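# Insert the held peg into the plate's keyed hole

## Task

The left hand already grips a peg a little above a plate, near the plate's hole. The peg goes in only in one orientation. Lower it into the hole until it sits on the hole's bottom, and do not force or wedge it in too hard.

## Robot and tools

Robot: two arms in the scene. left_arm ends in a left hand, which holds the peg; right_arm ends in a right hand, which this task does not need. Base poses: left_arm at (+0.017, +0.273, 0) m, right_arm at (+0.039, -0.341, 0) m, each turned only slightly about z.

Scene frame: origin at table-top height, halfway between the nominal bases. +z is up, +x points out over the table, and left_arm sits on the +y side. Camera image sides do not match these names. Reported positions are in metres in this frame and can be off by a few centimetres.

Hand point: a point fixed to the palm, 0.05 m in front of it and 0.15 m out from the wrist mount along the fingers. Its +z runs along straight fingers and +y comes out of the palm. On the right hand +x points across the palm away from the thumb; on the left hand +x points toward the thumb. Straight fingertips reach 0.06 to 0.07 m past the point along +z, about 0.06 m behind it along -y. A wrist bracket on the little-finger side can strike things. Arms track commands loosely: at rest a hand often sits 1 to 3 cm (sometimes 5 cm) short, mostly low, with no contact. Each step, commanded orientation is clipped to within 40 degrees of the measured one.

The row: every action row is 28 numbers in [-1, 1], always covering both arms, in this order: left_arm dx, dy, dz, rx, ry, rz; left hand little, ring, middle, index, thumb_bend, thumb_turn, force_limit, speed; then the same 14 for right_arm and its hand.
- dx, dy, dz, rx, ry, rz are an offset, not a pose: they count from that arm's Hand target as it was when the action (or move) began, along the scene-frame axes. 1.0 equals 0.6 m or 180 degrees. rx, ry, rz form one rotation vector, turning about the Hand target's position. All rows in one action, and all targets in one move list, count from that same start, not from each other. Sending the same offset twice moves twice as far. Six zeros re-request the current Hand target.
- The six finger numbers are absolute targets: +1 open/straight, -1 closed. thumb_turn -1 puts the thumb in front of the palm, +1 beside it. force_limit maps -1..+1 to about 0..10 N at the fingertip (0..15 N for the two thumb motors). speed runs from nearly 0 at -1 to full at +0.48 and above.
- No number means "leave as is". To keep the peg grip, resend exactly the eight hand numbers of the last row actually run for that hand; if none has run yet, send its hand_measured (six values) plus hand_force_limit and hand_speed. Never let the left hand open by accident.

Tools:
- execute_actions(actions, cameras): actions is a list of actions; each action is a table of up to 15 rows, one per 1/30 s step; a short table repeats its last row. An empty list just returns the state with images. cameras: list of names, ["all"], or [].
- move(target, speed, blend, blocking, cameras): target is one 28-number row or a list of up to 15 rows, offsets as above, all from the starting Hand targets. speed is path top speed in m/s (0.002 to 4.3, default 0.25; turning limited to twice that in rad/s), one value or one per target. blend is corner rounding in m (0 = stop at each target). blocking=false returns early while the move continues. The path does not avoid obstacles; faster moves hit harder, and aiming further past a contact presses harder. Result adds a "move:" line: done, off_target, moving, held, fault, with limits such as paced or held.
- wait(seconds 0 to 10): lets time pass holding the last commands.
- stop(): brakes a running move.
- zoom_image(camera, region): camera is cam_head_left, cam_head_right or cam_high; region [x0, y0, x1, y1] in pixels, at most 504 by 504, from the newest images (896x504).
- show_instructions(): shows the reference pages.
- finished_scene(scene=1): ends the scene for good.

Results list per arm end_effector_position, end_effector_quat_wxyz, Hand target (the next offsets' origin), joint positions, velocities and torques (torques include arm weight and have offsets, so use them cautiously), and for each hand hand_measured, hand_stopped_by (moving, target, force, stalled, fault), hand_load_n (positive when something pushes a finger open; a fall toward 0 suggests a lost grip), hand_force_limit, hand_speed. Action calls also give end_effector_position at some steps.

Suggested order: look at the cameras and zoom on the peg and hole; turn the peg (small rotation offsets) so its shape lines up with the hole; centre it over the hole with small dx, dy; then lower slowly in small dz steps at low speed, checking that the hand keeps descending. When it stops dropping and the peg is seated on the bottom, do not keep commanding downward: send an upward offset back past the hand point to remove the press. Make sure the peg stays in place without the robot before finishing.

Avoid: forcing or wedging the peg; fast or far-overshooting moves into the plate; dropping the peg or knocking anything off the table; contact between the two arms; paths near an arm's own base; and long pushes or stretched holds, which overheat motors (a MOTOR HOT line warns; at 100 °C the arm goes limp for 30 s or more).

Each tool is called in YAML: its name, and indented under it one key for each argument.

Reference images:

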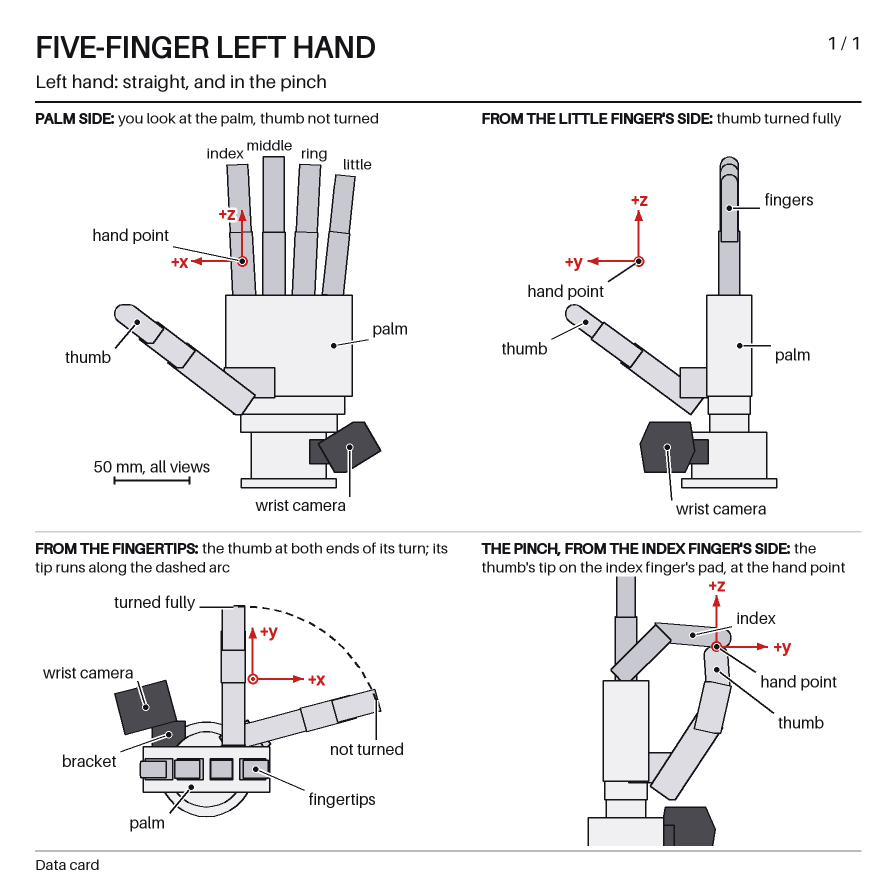

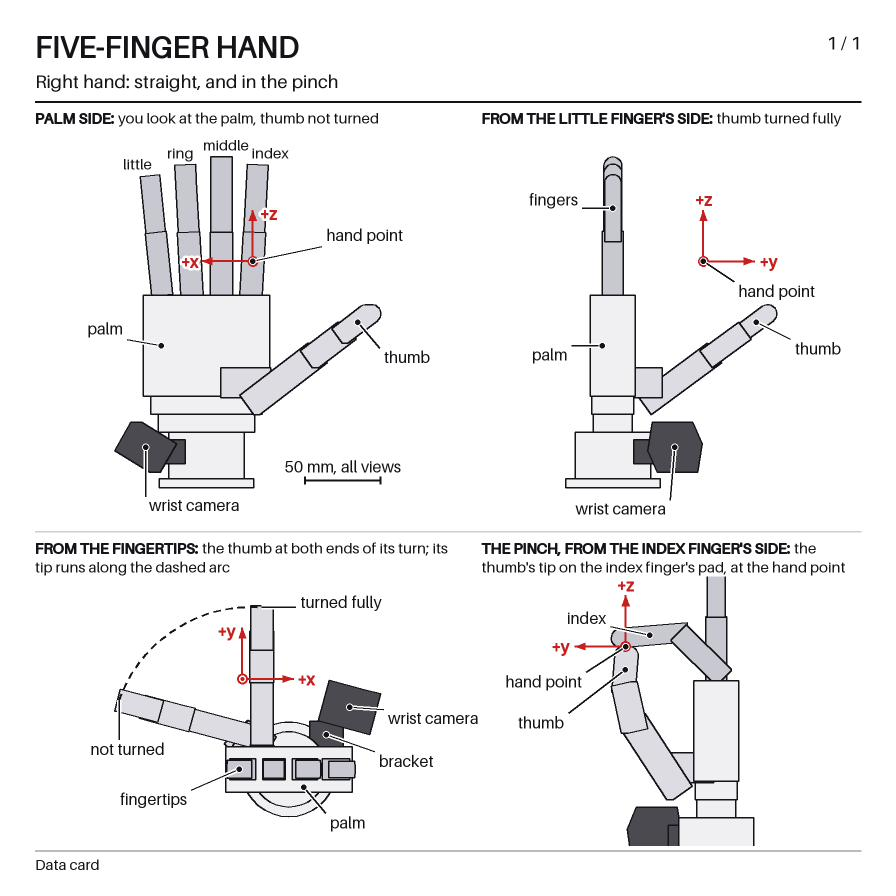

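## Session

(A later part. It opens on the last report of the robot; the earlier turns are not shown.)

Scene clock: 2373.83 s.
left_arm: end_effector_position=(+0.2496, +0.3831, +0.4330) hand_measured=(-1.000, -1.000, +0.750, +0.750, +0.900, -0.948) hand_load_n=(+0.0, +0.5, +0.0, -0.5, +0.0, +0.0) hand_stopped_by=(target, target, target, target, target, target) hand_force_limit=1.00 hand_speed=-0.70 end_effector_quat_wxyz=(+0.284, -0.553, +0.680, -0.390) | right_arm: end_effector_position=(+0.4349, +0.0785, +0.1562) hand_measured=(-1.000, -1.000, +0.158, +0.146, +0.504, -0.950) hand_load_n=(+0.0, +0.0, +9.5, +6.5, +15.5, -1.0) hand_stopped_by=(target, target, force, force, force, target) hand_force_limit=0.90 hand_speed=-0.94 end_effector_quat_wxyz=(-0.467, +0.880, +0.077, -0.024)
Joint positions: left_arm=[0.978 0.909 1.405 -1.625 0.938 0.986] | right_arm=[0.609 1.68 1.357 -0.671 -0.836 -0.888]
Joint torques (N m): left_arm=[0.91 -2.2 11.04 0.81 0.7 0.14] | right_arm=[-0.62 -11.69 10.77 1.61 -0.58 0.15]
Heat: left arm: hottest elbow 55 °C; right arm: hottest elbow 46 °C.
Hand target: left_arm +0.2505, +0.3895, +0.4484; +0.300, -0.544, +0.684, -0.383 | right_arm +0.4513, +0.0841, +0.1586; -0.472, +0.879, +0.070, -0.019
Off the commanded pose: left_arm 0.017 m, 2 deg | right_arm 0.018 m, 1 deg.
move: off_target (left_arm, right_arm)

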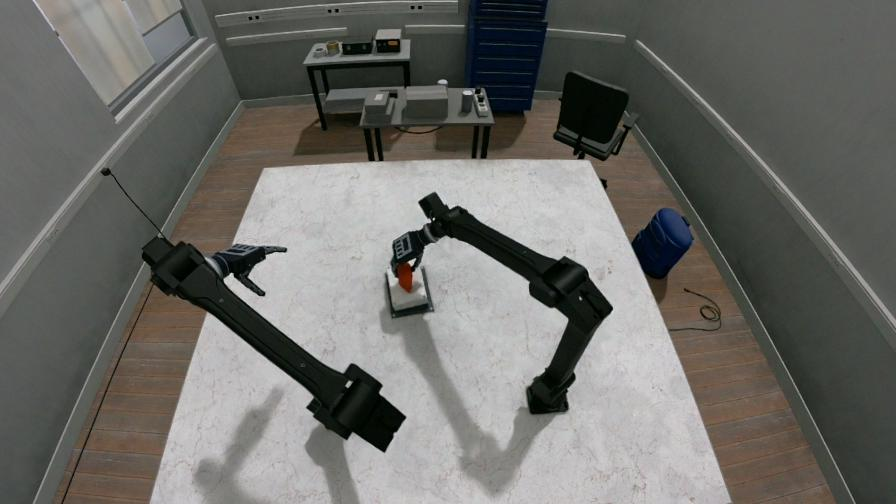

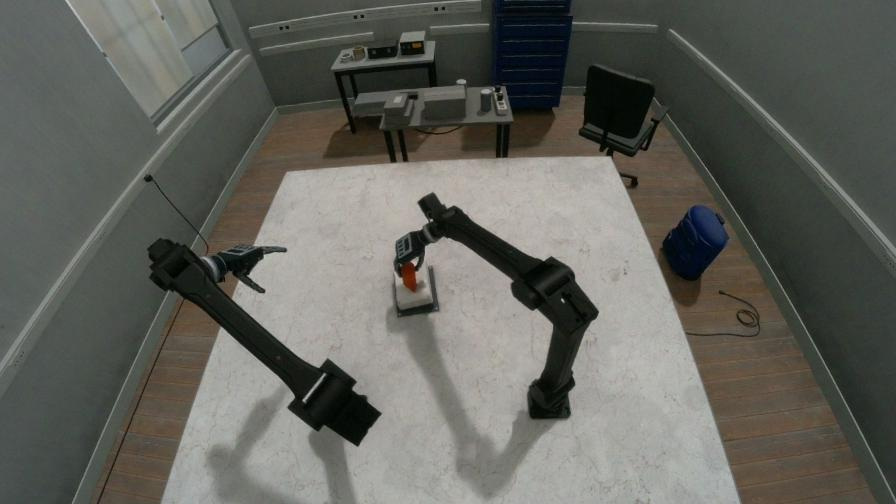

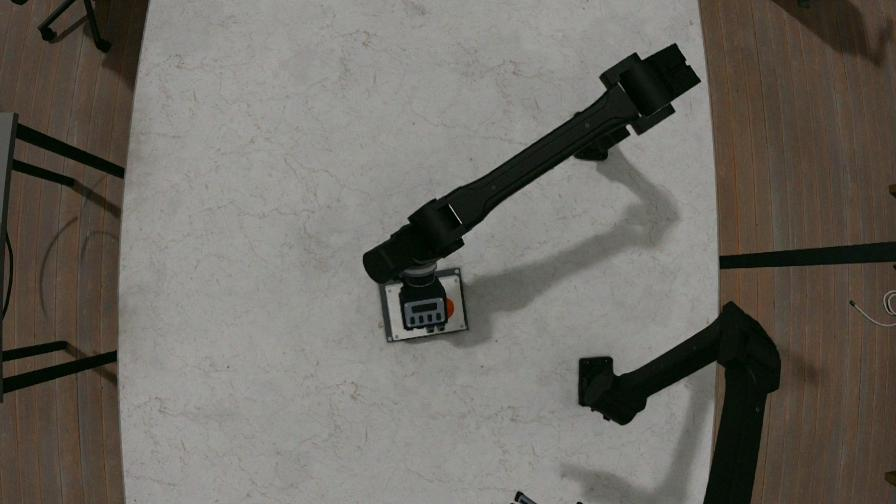

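move:
  target: [0,0,0,0,0,0,-1,-1,0.75,0.75,0.9,-0.948,1.0,-0.7,0.0,0,0.05,0,0,0,-1,-1,-0.05,-0.05,0.05,-0.95,0.9,-0.94]
  speed: 0.08
  cameras: ["cam_head_left","cam_head_right","cam_high"]

zoom_image:
  camera: "cam_head_left"
  region: [390, 250, 430, 300]

zoom_image:
  camera: "cam_high"
  region: [400, 285, 460, 330]

Scene clock: 2382.40 s.
left_arm: end_effector_position=(+0.2496, +0.3831, +0.4330) hand_measured=(-1.000, -1.000, +0.750, +0.750, +0.900, -0.948) hand_load_n=(+0.0, +0.0, +0.0, +0.0, +0.0, +0.0) hand_stopped_by=(target, target, target, target, target, target) hand_force_limit=1.00 hand_speed=-0.70 end_effector_quat_wxyz=(+0.284, -0.553, +0.680, -0.390) | right_arm: end_effector_position=(+0.4297, +0.0751, +0.1610) hand_measured=(-1.000, -1.000, +0.158, +0.146, +0.504, -0.950) hand_load_n=(+0.0, +0.0, +8.5, +6.5, +16.5, +1.0) hand_stopped_by=(target, target, force, force, force, target) hand_force_limit=0.90 hand_speed=-0.94 end_effector_quat_wxyz=(-0.459, +0.885, +0.068, -0.040)
Joint positions: left_arm=[0.978 0.909 1.405 -1.625 0.938 0.986] | right_arm=[0.609 1.681 1.379 -0.732 -0.836 -0.886]
Joint torques (N m): left_arm=[0.91 -2.14 11.04 0.8 0.7 0.14] | right_arm=[-0.67 -13.86 12.7 0.84 -0.6 0.11]
Heat: left arm: hottest elbow 55 °C; right arm: hottest elbow 47 °C.
Hand target: left_arm +0.2505, +0.3895, +0.4484; +0.300, -0.544, +0.684, -0.383 | right_arm +0.4513, +0.0841, +0.1886; -0.472, +0.879, +0.070, -0.019
Off the commanded pose: left_arm 0.017 m, 2 deg | right_arm 0.036 m, 3 deg.
move: off_target (left_arm, right_arm)

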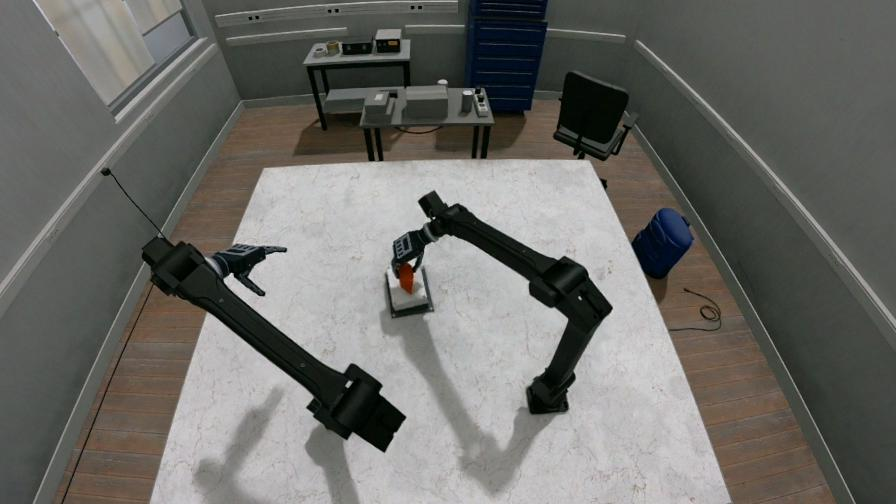

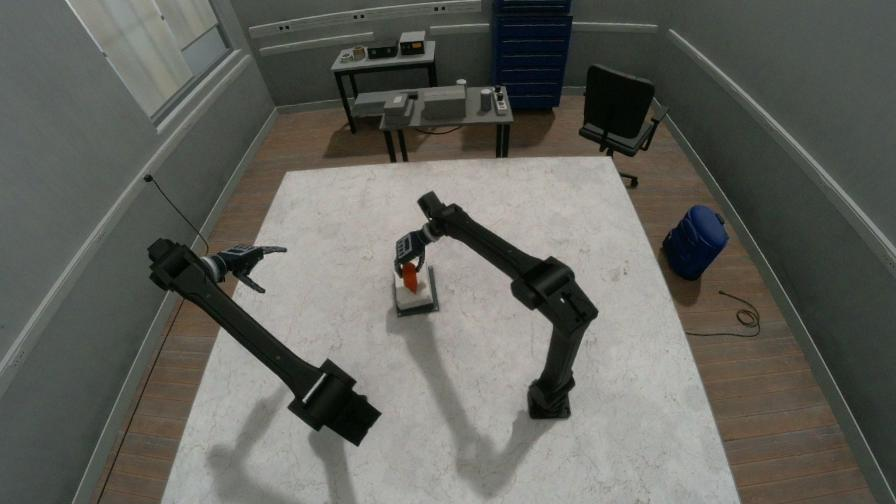

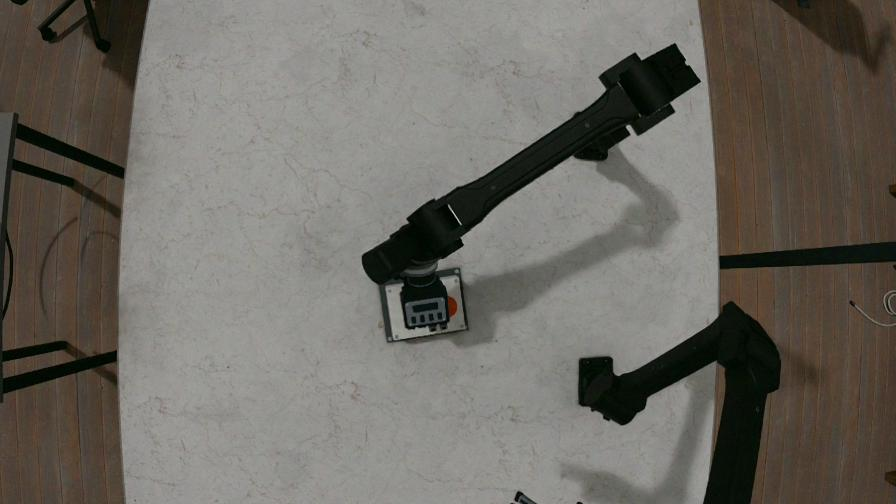

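Scaled by 10.080 from the camera's 896x504 image, which has a finer 1280x720 frame.

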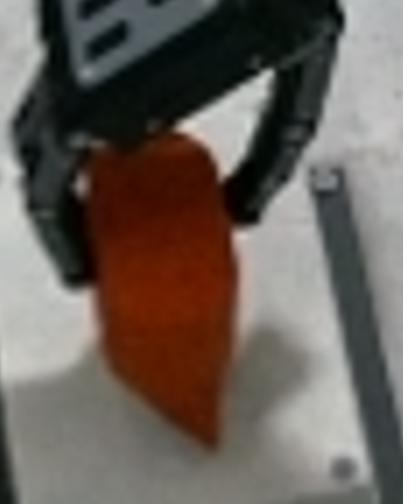

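Scaled by 8.400 from the camera's 896x504 image, which has a finer 1280x720 frame.

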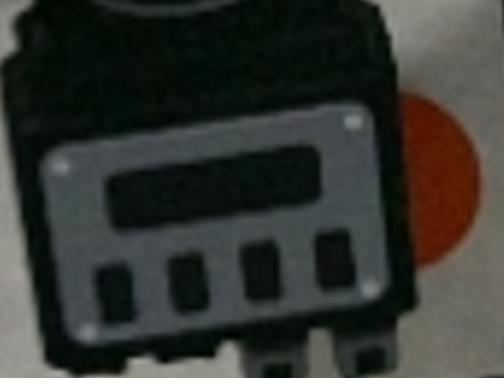

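move:
  target:
    - [0,0,0,0,0,0,-1,-1,0.75,0.75,0.9,-0.948,1.0,-0.7,-0.003,-0.04,0.094,0,0,0,-1,-1,-0.05,-0.05,0.05,-0.95,0.9,-0.94]
    - [0,0,0,0,0,0,-1,-1,0.75,0.75,0.9,-0.948,1.0,-0.7,-0.003,0.004,0.05,0,0,0,-1,-1,-0.05,-0.05,0.05,-0.95,0.9,-0.94]
    - [0,0,0,0,0,0,-1,-1,0.75,0.75,0.9,-0.948,1.0,-0.7,-0.003,0.004,-0.0177,0,0,0,-1,-1,-0.05,-0.05,0.05,-0.95,0.9,-0.94]
  speed: [0.1,0.1,0.08]
  cameras: ["cam_head_left","cam_head_right","cam_high"]

zoom_image:
  camera: "cam_head_left"
  region: [390, 250, 430, 300]

zoom_image:
  camera: "cam_head_right"
  region: [395, 250, 435, 300]

zoom_image:
  camera: "cam_high"
  region: [400, 285, 460, 330]

Scene clock: 2395.23 s.
left_arm: end_effector_position=(+0.2496, +0.3831, +0.4330) hand_measured=(-1.000, -1.000, +0.750, +0.750, +0.900, -0.948) hand_load_n=(+0.0, +0.0, -0.5, +0.0, +0.0, +0.0) hand_stopped_by=(target, target, target, target, target, target) hand_force_limit=1.00 hand_speed=-0.70 end_effector_quat_wxyz=(+0.284, -0.553, +0.680, -0.390) | right_arm: end_effector_position=(+0.4489, +0.0746, +0.1681) hand_measured=(-1.000, -1.000, +0.158, +0.146, +0.504, -0.950) hand_load_n=(+0.0, +0.0, +9.0, +6.5, +17.0, +0.5) hand_stopped_by=(target, target, force, force, force, target) hand_force_limit=0.90 hand_speed=-0.94 end_effector_quat_wxyz=(-0.463, +0.884, +0.062, -0.026)
Joint positions: left_arm=[0.978 0.909 1.405 -1.625 0.938 0.986] | right_arm=[0.59 1.696 1.414 -0.727 -0.833 -0.881]
Joint torques (N m): left_arm=[0.91 -2.14 11.06 0.8 0.7 0.14] | right_arm=[1.2 -14.45 9.24 2.1 -0.6 0.13]
Heat: left arm: hottest elbow 55 °C; right arm: hottest elbow 49 °C.
Hand target: left_arm +0.2505, +0.3895, +0.4484; +0.300, -0.544, +0.684, -0.383 | right_arm +0.4497, +0.0865, +0.1781; -0.472, +0.879, +0.070, -0.019
Off the commanded pose: left_arm 0.017 m, 2 deg | right_arm 0.015 m, 2 deg.
move: off_target (left_arm, right_arm)

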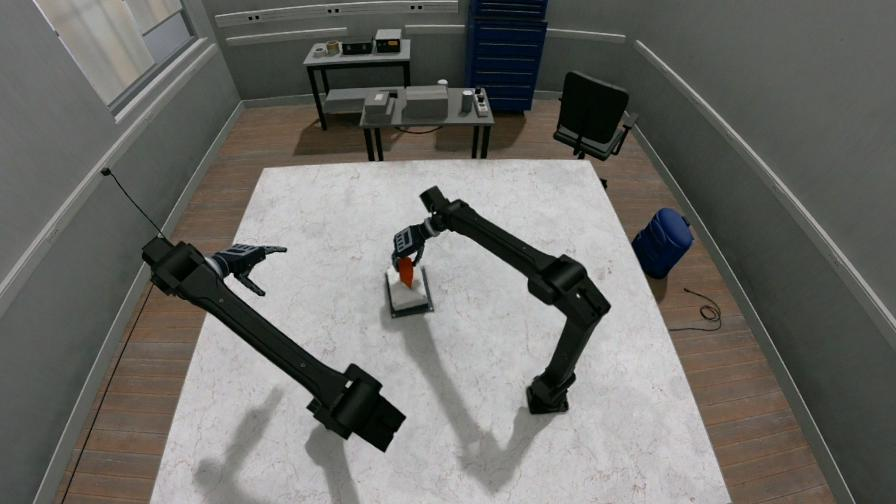

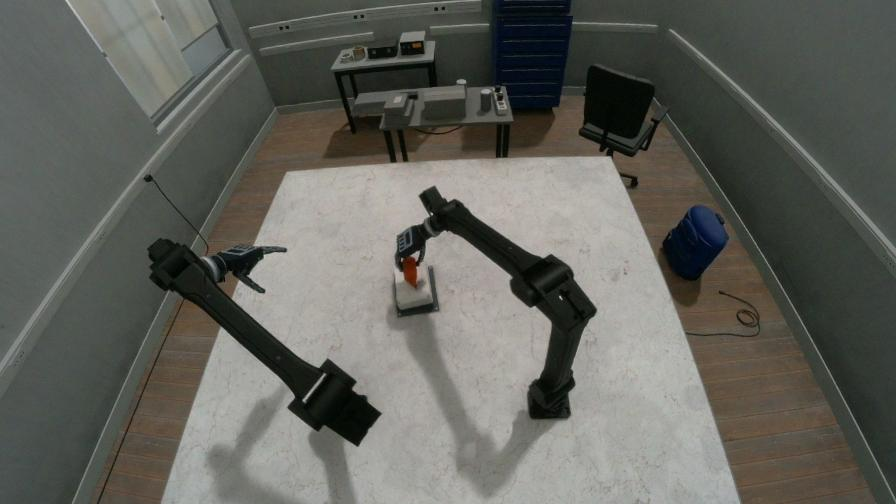

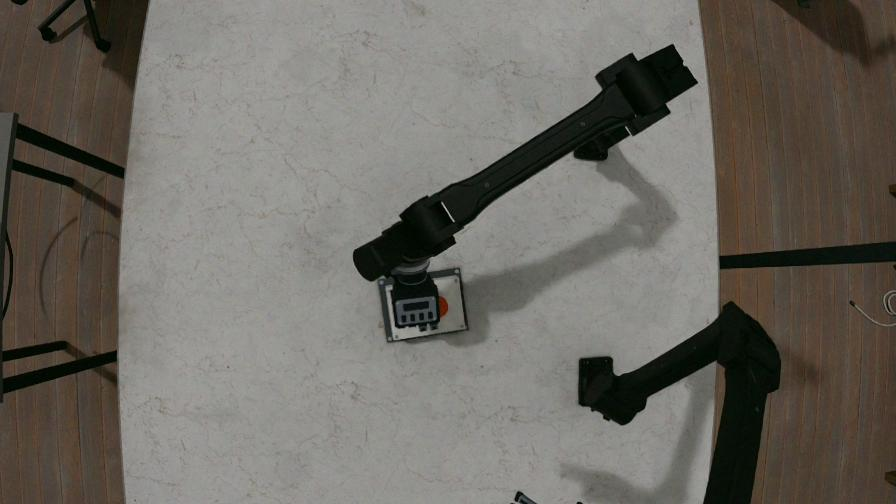

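Scaled by 10.080 from the camera's 896x504 image, which has a finer 1280x720 frame.

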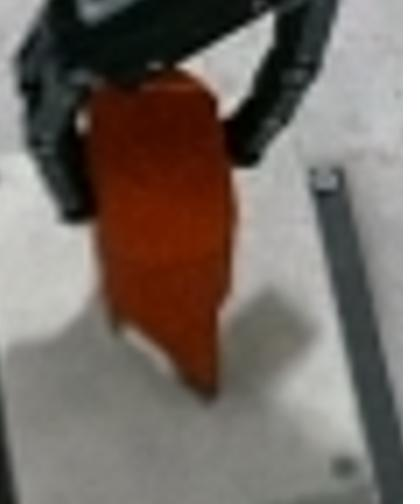

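Scaled by 10.080 from the camera's 896x504 image, which has a finer 1280x720 frame.

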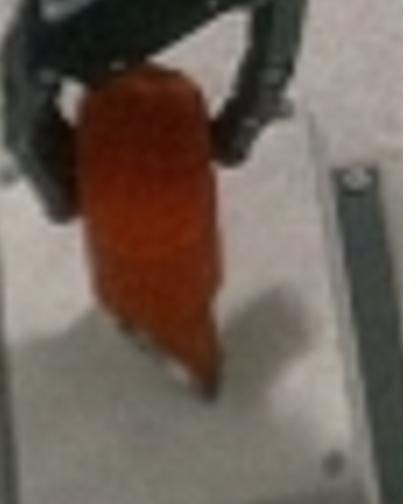

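Scaled by 8.400 from the camera's 896x504 image, which has a finer 1280x720 frame.

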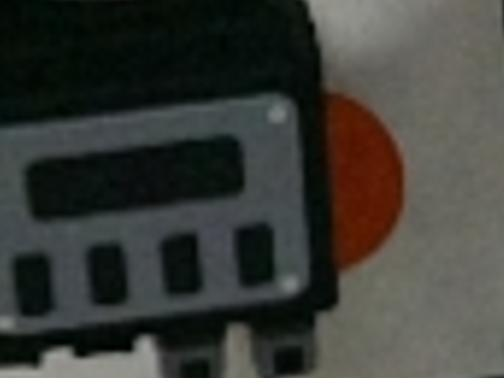

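zoom_image:
  camera: "cam_head_left"
  region: [396, 274, 418, 296]

zoom_image:
  camera: "cam_head_right"
  region: [400, 274, 422, 296]

Scaled by 22.909 from the camera's 896x504 image, which has a finer 1280x720 frame.

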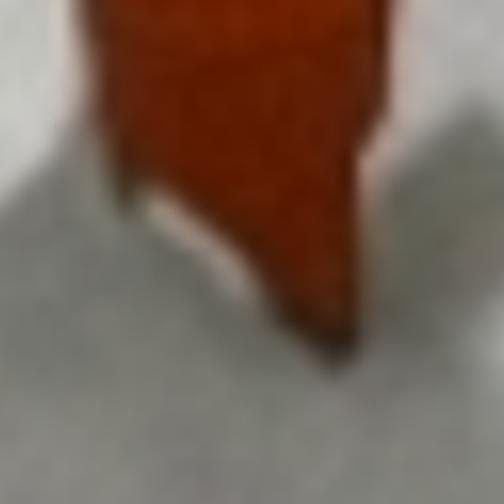

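Scaled by 22.909 from the camera's 896x504 image, which has a finer 1280x720 frame.

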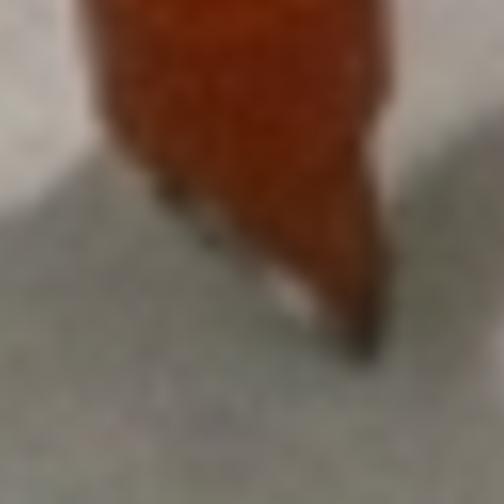

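move:
  target: [0,0,0,0,0,0,-1,-1,0.75,0.75,0.9,-0.948,1.0,-0.7,0.004,0.0107,0.0,-0.019,-0.006,0,-1,-1,-0.05,-0.05,0.05,-0.95,0.9,-0.94]
  speed: 0.06
  cameras: ["cam_head_left","cam_head_right","cam_high"]

zoom_image:
  camera: "cam_head_left"
  region: [390, 250, 430, 300]

zoom_image:
  camera: "cam_head_left"
  region: [396, 274, 418, 296]

zoom_image:
  camera: "cam_head_right"
  region: [400, 274, 422, 296]

zoom_image:
  camera: "cam_high"
  region: [400, 285, 460, 330]

Scene clock: 2435.13 s.
left_arm: end_effector_position=(+0.2496, +0.3831, +0.4330) hand_measured=(-1.000, -1.000, +0.750, +0.750, +0.900, -0.948) hand_load_n=(-0.5, +0.0, +0.0, +0.0, +0.0, +0.0) hand_stopped_by=(target, target, target, target, target, target) hand_force_limit=1.00 hand_speed=-0.70 end_effector_quat_wxyz=(+0.284, -0.553, +0.680, -0.390) | right_arm: end_effector_position=(+0.4422, +0.0756, +0.1584) hand_measured=(-1.000, -1.000, +0.158, +0.146, +0.504, -0.950) hand_load_n=(+0.0, +0.0, +9.0, +6.0, +16.0, +0.5) hand_stopped_by=(target, target, force, force, force, target) hand_force_limit=0.90 hand_speed=-0.94 end_effector_quat_wxyz=(-0.436, +0.898, +0.059, -0.025)
Joint positions: left_arm=[0.978 0.909 1.405 -1.625 0.938 0.986] | right_arm=[0.615 1.701 1.416 -0.757 -0.773 -0.881]
Joint torques (N m): left_arm=[0.91 -2.14 11.04 0.8 0.7 0.14] | right_arm=[1.32 -13.51 12.41 0.72 -0.46 -0.03]
Heat: left arm: hottest elbow 55 °C; right arm: hottest elbow 46 °C.
Hand target: left_arm +0.2505, +0.3895, +0.4484; +0.300, -0.544, +0.684, -0.383 | right_arm +0.4520, +0.0928, +0.1779; -0.445, +0.892, +0.073, -0.013
Off the commanded pose: left_arm 0.017 m, 2 deg | right_arm 0.028 m, 3 deg.
move: off_target (left_arm, right_arm)

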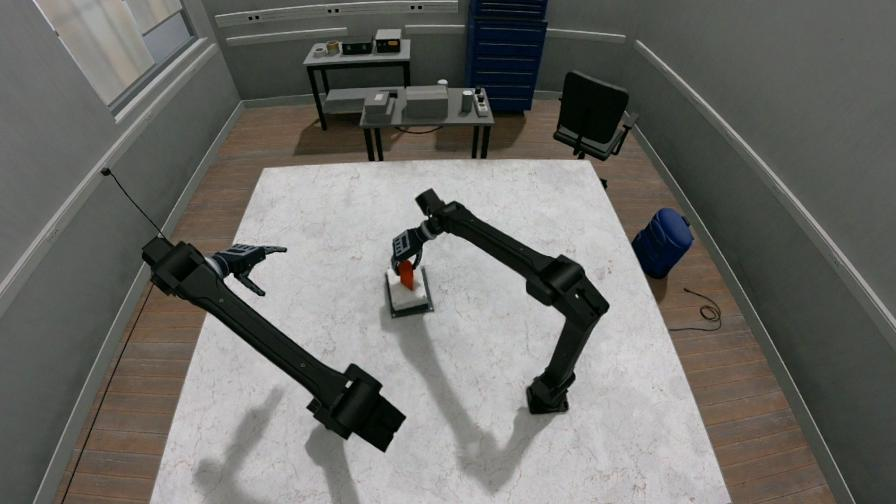

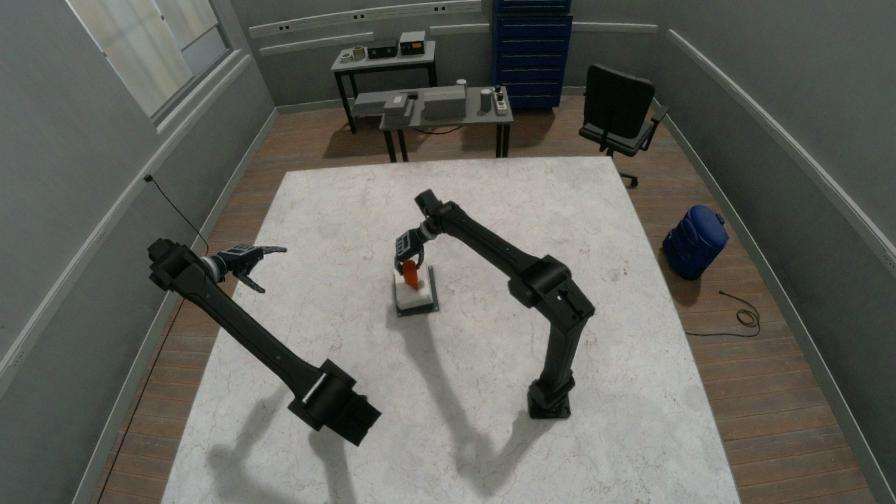

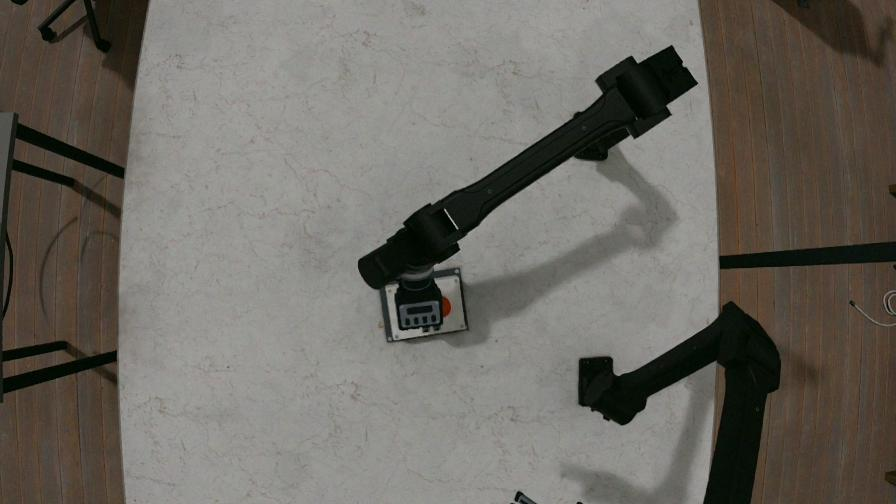

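Scaled by 10.080 from the camera's 896x504 image, which has a finer 1280x720 frame.

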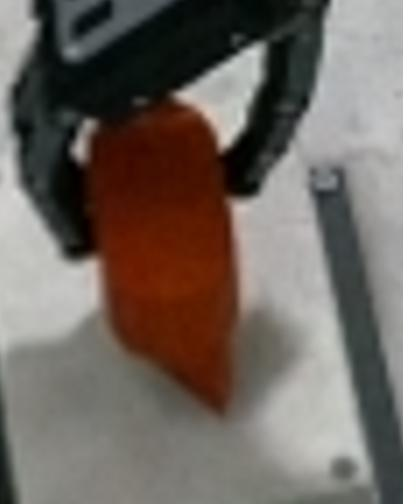

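Scaled by 22.909 from the camera's 896x504 image, which has a finer 1280x720 frame.

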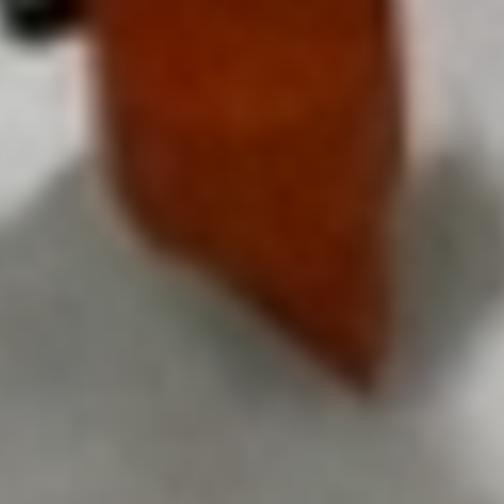

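Scaled by 22.909 from the camera's 896x504 image, which has a finer 1280x720 frame.

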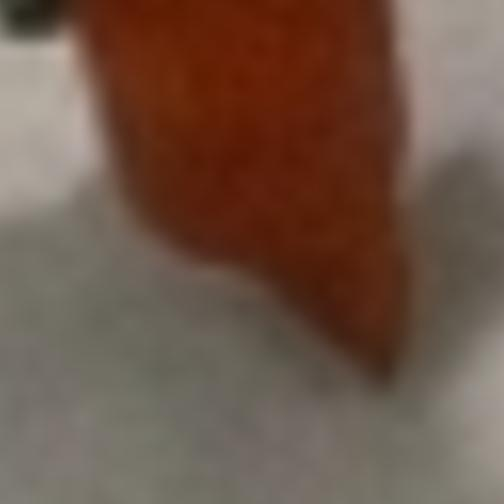

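Scaled by 8.400 from the camera's 896x504 image, which has a finer 1280x720 frame.

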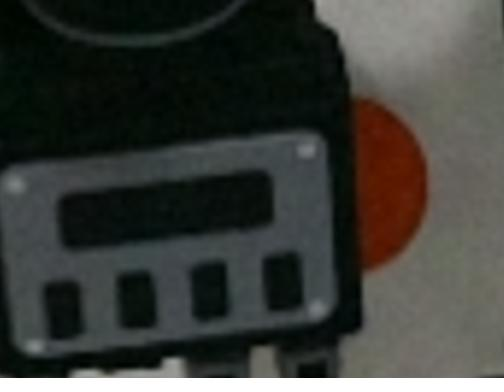

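move:
  target:
    - [0,0,0,0,0,0,-1,-1,0.75,0.75,0.9,-0.948,1.0,-0.7,0,0,0.16,0.0,0.0,0,-1,-1,-0.05,-0.05,0.05,-0.95,0.9,-0.94]
    - [0,0,0,0,0,0,-1,-1,0.75,0.75,0.9,-0.948,1.0,-0.7,0,-0.2713,0.16,0.019,0.006,0,-1,-1,-0.05,-0.05,0.05,-0.95,0.9,-0.94]
    - [0,0,0,0,0,0,-1,-1,0.75,0.75,0.9,-0.948,1.0,-0.7,0,-0.2713,-0.10,0.019,0.006,0,-1,-1,-0.05,-0.05,0.05,-0.95,0.9,-0.94]
  speed: [0.12,0.2,0.15]
  cameras: ["cam_head_left","cam_high"]

zoom_image:
  camera: "cam_head_left"
  region: [420, 210, 500, 300]

zoom_image:
  camera: "cam_high"
  region: [390, 190, 470, 270]

Scene clock: 2460.70 s.
left_arm: end_effector_position=(+0.2496, +0.3831, +0.4330) hand_measured=(-1.000, -1.000, +0.750, +0.750, +0.900, -0.948) hand_load_n=(+0.0, +0.0, +0.0, +0.0, +0.0, +0.0) hand_stopped_by=(target, target, target, target, target, target) hand_force_limit=1.00 hand_speed=-0.70 end_effector_quat_wxyz=(+0.284, -0.553, +0.680, -0.390) | right_arm: end_effector_position=(+0.4413, -0.0702, +0.1102) hand_measured=(-1.000, -1.000, +0.158, +0.146, +0.504, -0.950) hand_load_n=(+0.0, +0.0, +8.5, +6.0, +16.0, +0.5) hand_stopped_by=(target, target, force, force, force, target) hand_force_limit=0.90 hand_speed=-0.94 end_effector_quat_wxyz=(-0.465, +0.882, +0.066, -0.034)
Joint positions: left_arm=[0.978 0.909 1.405 -1.625 0.938 0.986] | right_arm=[0.337 1.63 1.189 -0.879 -0.948 -1.267]
Joint torques (N m): left_arm=[0.91 -2.2 11.04 0.8 0.7 0.14] | right_arm=[-0.56 -12.69 8.47 1.33 -0.92 -0.03]
Heat: left arm: hottest elbow 55 °C; right arm: hottest elbow 48 °C.
Hand target: left_arm +0.2505, +0.3895, +0.4484; +0.300, -0.544, +0.684, -0.383 | right_arm +0.4521, -0.0699, +0.1181; -0.472, +0.879, +0.070, -0.019
Off the commanded pose: left_arm 0.017 m, 2 deg | right_arm 0.013 m, 2 deg.
move: off_target (left_arm, right_arm)
Images, in order (width x height): cam_head_left 896x504, cam_high 896x504.

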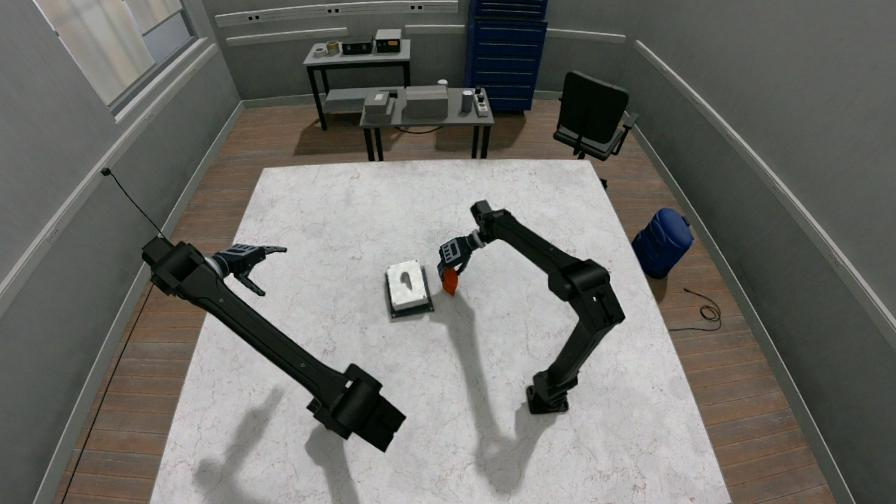

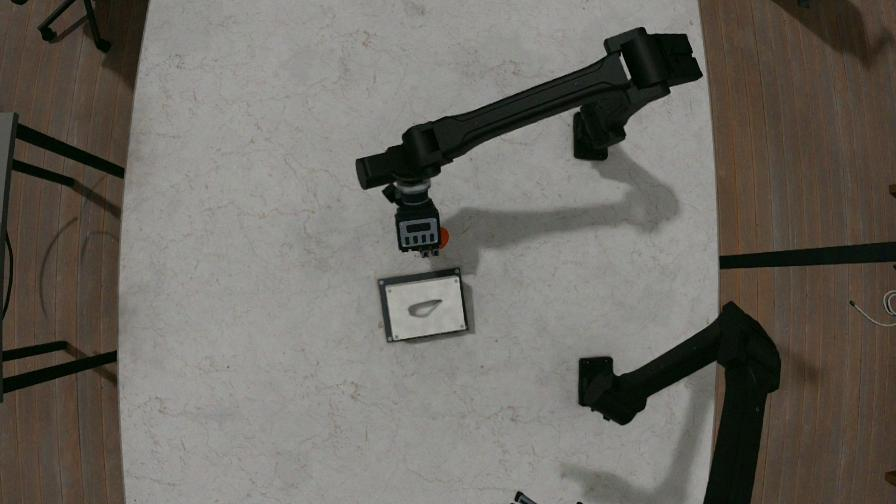

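Scaled by 5.600 from the camera's 896x504 image, which has a finer 1280x720 frame.

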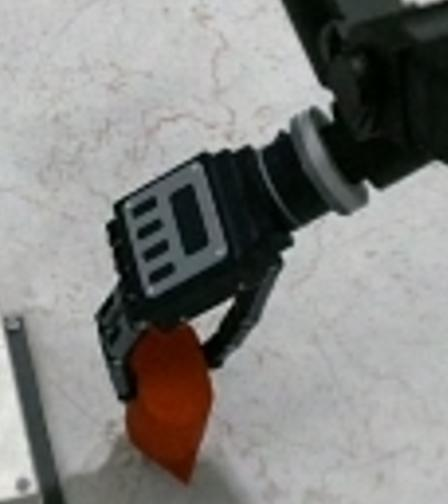

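Scaled by 6.300 from the camera's 896x504 image, which has a finer 1280x720 frame.

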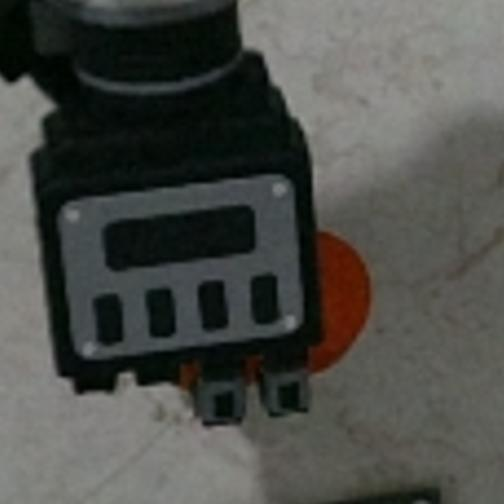

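zoom_image:
  camera: "cam_head_left"
  region: [396, 268, 418, 296]

zoom_image:
  camera: "cam_high"
  region: [402, 292, 450, 322]

Scaled by 18.000 from the camera's 896x504 image, which has a finer 1280x720 frame.

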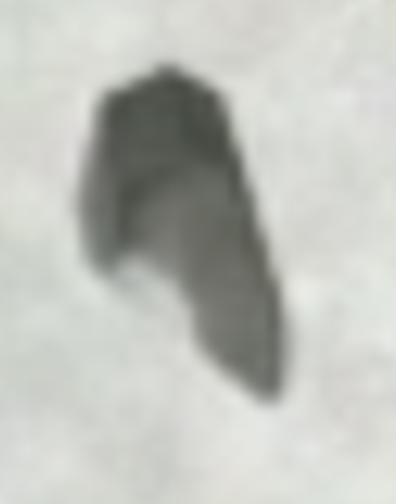

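Scaled by 10.500 from the camera's 896x504 image, which has a finer 1280x720 frame.

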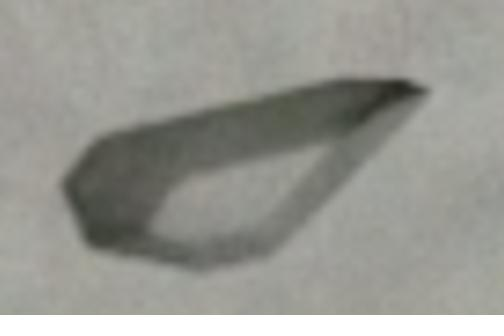

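move:
  target:
    - [0,0,0,0,0,0,-1,-1,0.75,0.75,0.9,-0.948,1.0,-0.7,0,0.0,-0.055,0.0,0.0,0,-1,-1,-0.05,-0.05,0.05,-0.95,0.9,-0.94]
  speed: [0.06]

Scene clock: 2470.60 s.
left_arm: end_effector_position=(+0.2496, +0.3831, +0.4330) hand_measured=(-1.000, -1.000, +0.750, +0.750, +0.900, -0.948) hand_load_n=(+0.0, +0.0, +0.0, +0.0, +0.0, +0.0) hand_stopped_by=(target, target, target, target, target, target) hand_force_limit=1.00 hand_speed=-0.70 end_effector_quat_wxyz=(+0.284, -0.553, +0.680, -0.390) | right_arm: end_effector_position=(+0.4432, -0.0690, +0.0849) hand_measured=(-1.000, -1.000, +0.158, +0.146, +0.504, -0.950) hand_load_n=(+0.0, +0.5, +8.0, +6.5, +15.5, +1.0) hand_stopped_by=(target, target, force, force, force, target) hand_force_limit=0.90 hand_speed=-0.94 end_effector_quat_wxyz=(-0.468, +0.881, +0.069, -0.028)
Joint positions: left_arm=[0.978 0.909 1.405 -1.625 0.938 0.986] | right_arm=[0.337 1.659 1.15 -0.797 -0.951 -1.267]
Joint torques (N m): left_arm=[0.91 -2.2 11.04 0.8 0.7 0.14] | right_arm=[-0.56 -11.87 7.72 1.54 -0.8 -0.03]
Heat: left arm: hottest elbow 56 °C; right arm: hottest elbow 47 °C.
Hand target: left_arm +0.2505, +0.3895, +0.4484; +0.300, -0.544, +0.684, -0.383 | right_arm +0.4521, -0.0699, +0.0850; -0.472, +0.879, +0.070, -0.019
Off the commanded pose: left_arm 0.017 m, 2 deg | right_arm 0.009 m, 1 deg.
move: off_target (left_arm)

move:
  target:
    - [0,0,0,0,0,0,-1,-1,0.75,0.75,0.9,-0.948,1.0,-0.7,0,0.0,-0.017,0.0,0.0,0,-1,-1,-0.05,-0.05,0.05,-0.95,0.9,-0.94]
    - [0,0,0,0,0,0,-1,-1,0.75,0.75,0.9,-0.948,1.0,-0.7,0,0.0,-0.010,0.0,0.0,0,-1,-1,0.32,0.32,0.56,-0.95,0.0,-0.9]
  speed: [0.04,0.04]
  cameras: ["cam_head_left","cam_high"]

zoom_image:
  camera: "cam_head_left"
  region: [420, 240, 480, 310]

zoom_image:
  camera: "cam_high"
  region: [390, 190, 470, 270]

Scene clock: 2476.77 s.
left_arm: end_effector_position=(+0.2496, +0.3831, +0.4330) hand_measured=(-1.000, -1.000, +0.750, +0.750, +0.900, -0.948) hand_load_n=(+0.0, +0.0, +0.0, +0.0, +0.0, +0.0) hand_stopped_by=(target, target, target, target, target, target) hand_force_limit=1.00 hand_speed=-0.70 end_effector_quat_wxyz=(+0.284, -0.553, +0.680, -0.390) | right_arm: end_effector_position=(+0.4458, -0.0672, +0.0842) hand_measured=(-1.000, -1.000, +0.320, +0.320, +0.560, -0.950) hand_load_n=(+0.0, +0.0, +0.0, +0.0, +0.0, +0.0) hand_stopped_by=(target, target, target, target, target, target) hand_force_limit=0.00 hand_speed=-0.90 end_effector_quat_wxyz=(-0.472, +0.878, +0.073, -0.022)
Joint positions: left_arm=[0.978 0.909 1.405 -1.625 0.938 0.986] | right_arm=[0.337 1.659 1.145 -0.773 -0.956 -1.265]
Joint torques (N m): left_arm=[0.91 -2.14 11.04 0.8 0.71 0.14] | right_arm=[-0.56 -11.22 7.54 1.21 -0.61 -0.05]
Heat: left arm: hottest elbow 56 °C; right arm: hottest elbow 47 °C.
Hand target: left_arm +0.2505, +0.3895, +0.4484; +0.300, -0.544, +0.684, -0.383 | right_arm +0.4522, -0.0699, +0.0791; -0.472, +0.879, +0.070, -0.019
Off the commanded pose: left_arm 0.017 m, 2 deg | right_arm 0.009 m, 0 deg.
move: off_target (left_arm)
Images, in order (width x height): cam_head_left 896x504, cam_high 896x504.

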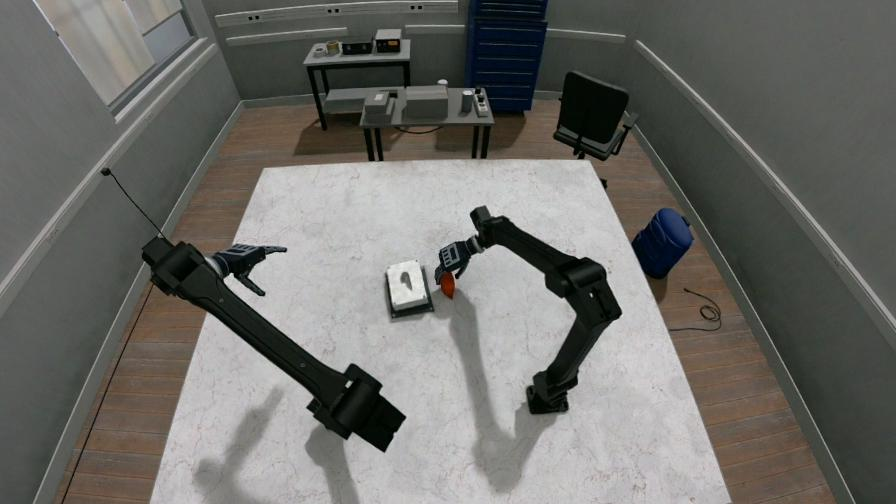

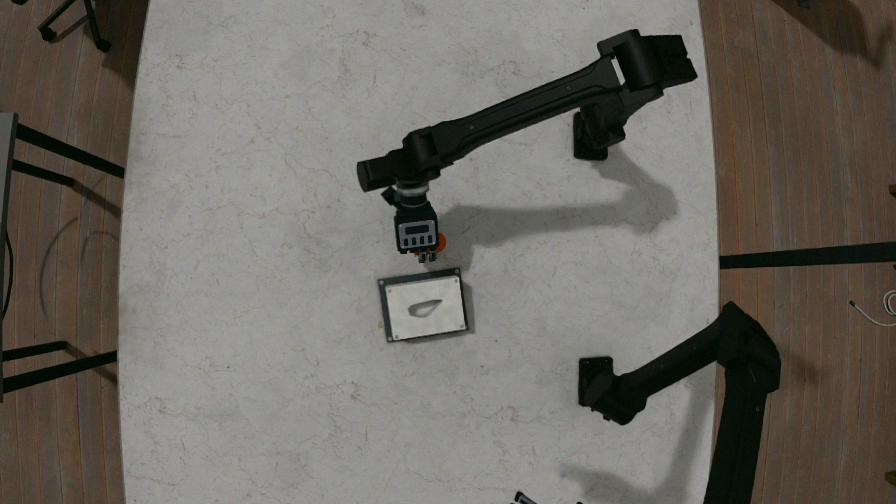

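Scaled by 7.200 from the camera's 896x504 image, which has a finer 1280x720 frame.

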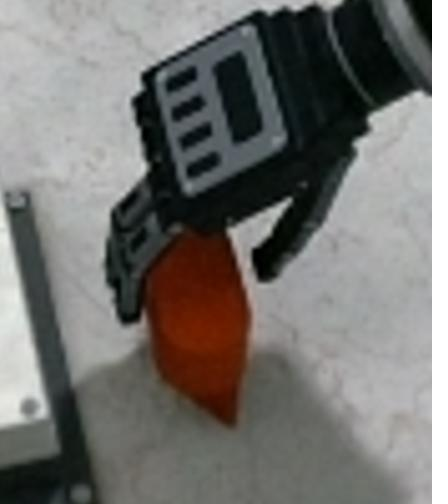

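Scaled by 6.300 from the camera's 896x504 image, which has a finer 1280x720 frame.

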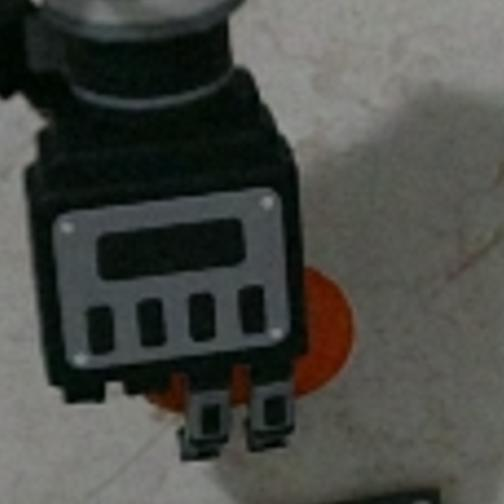

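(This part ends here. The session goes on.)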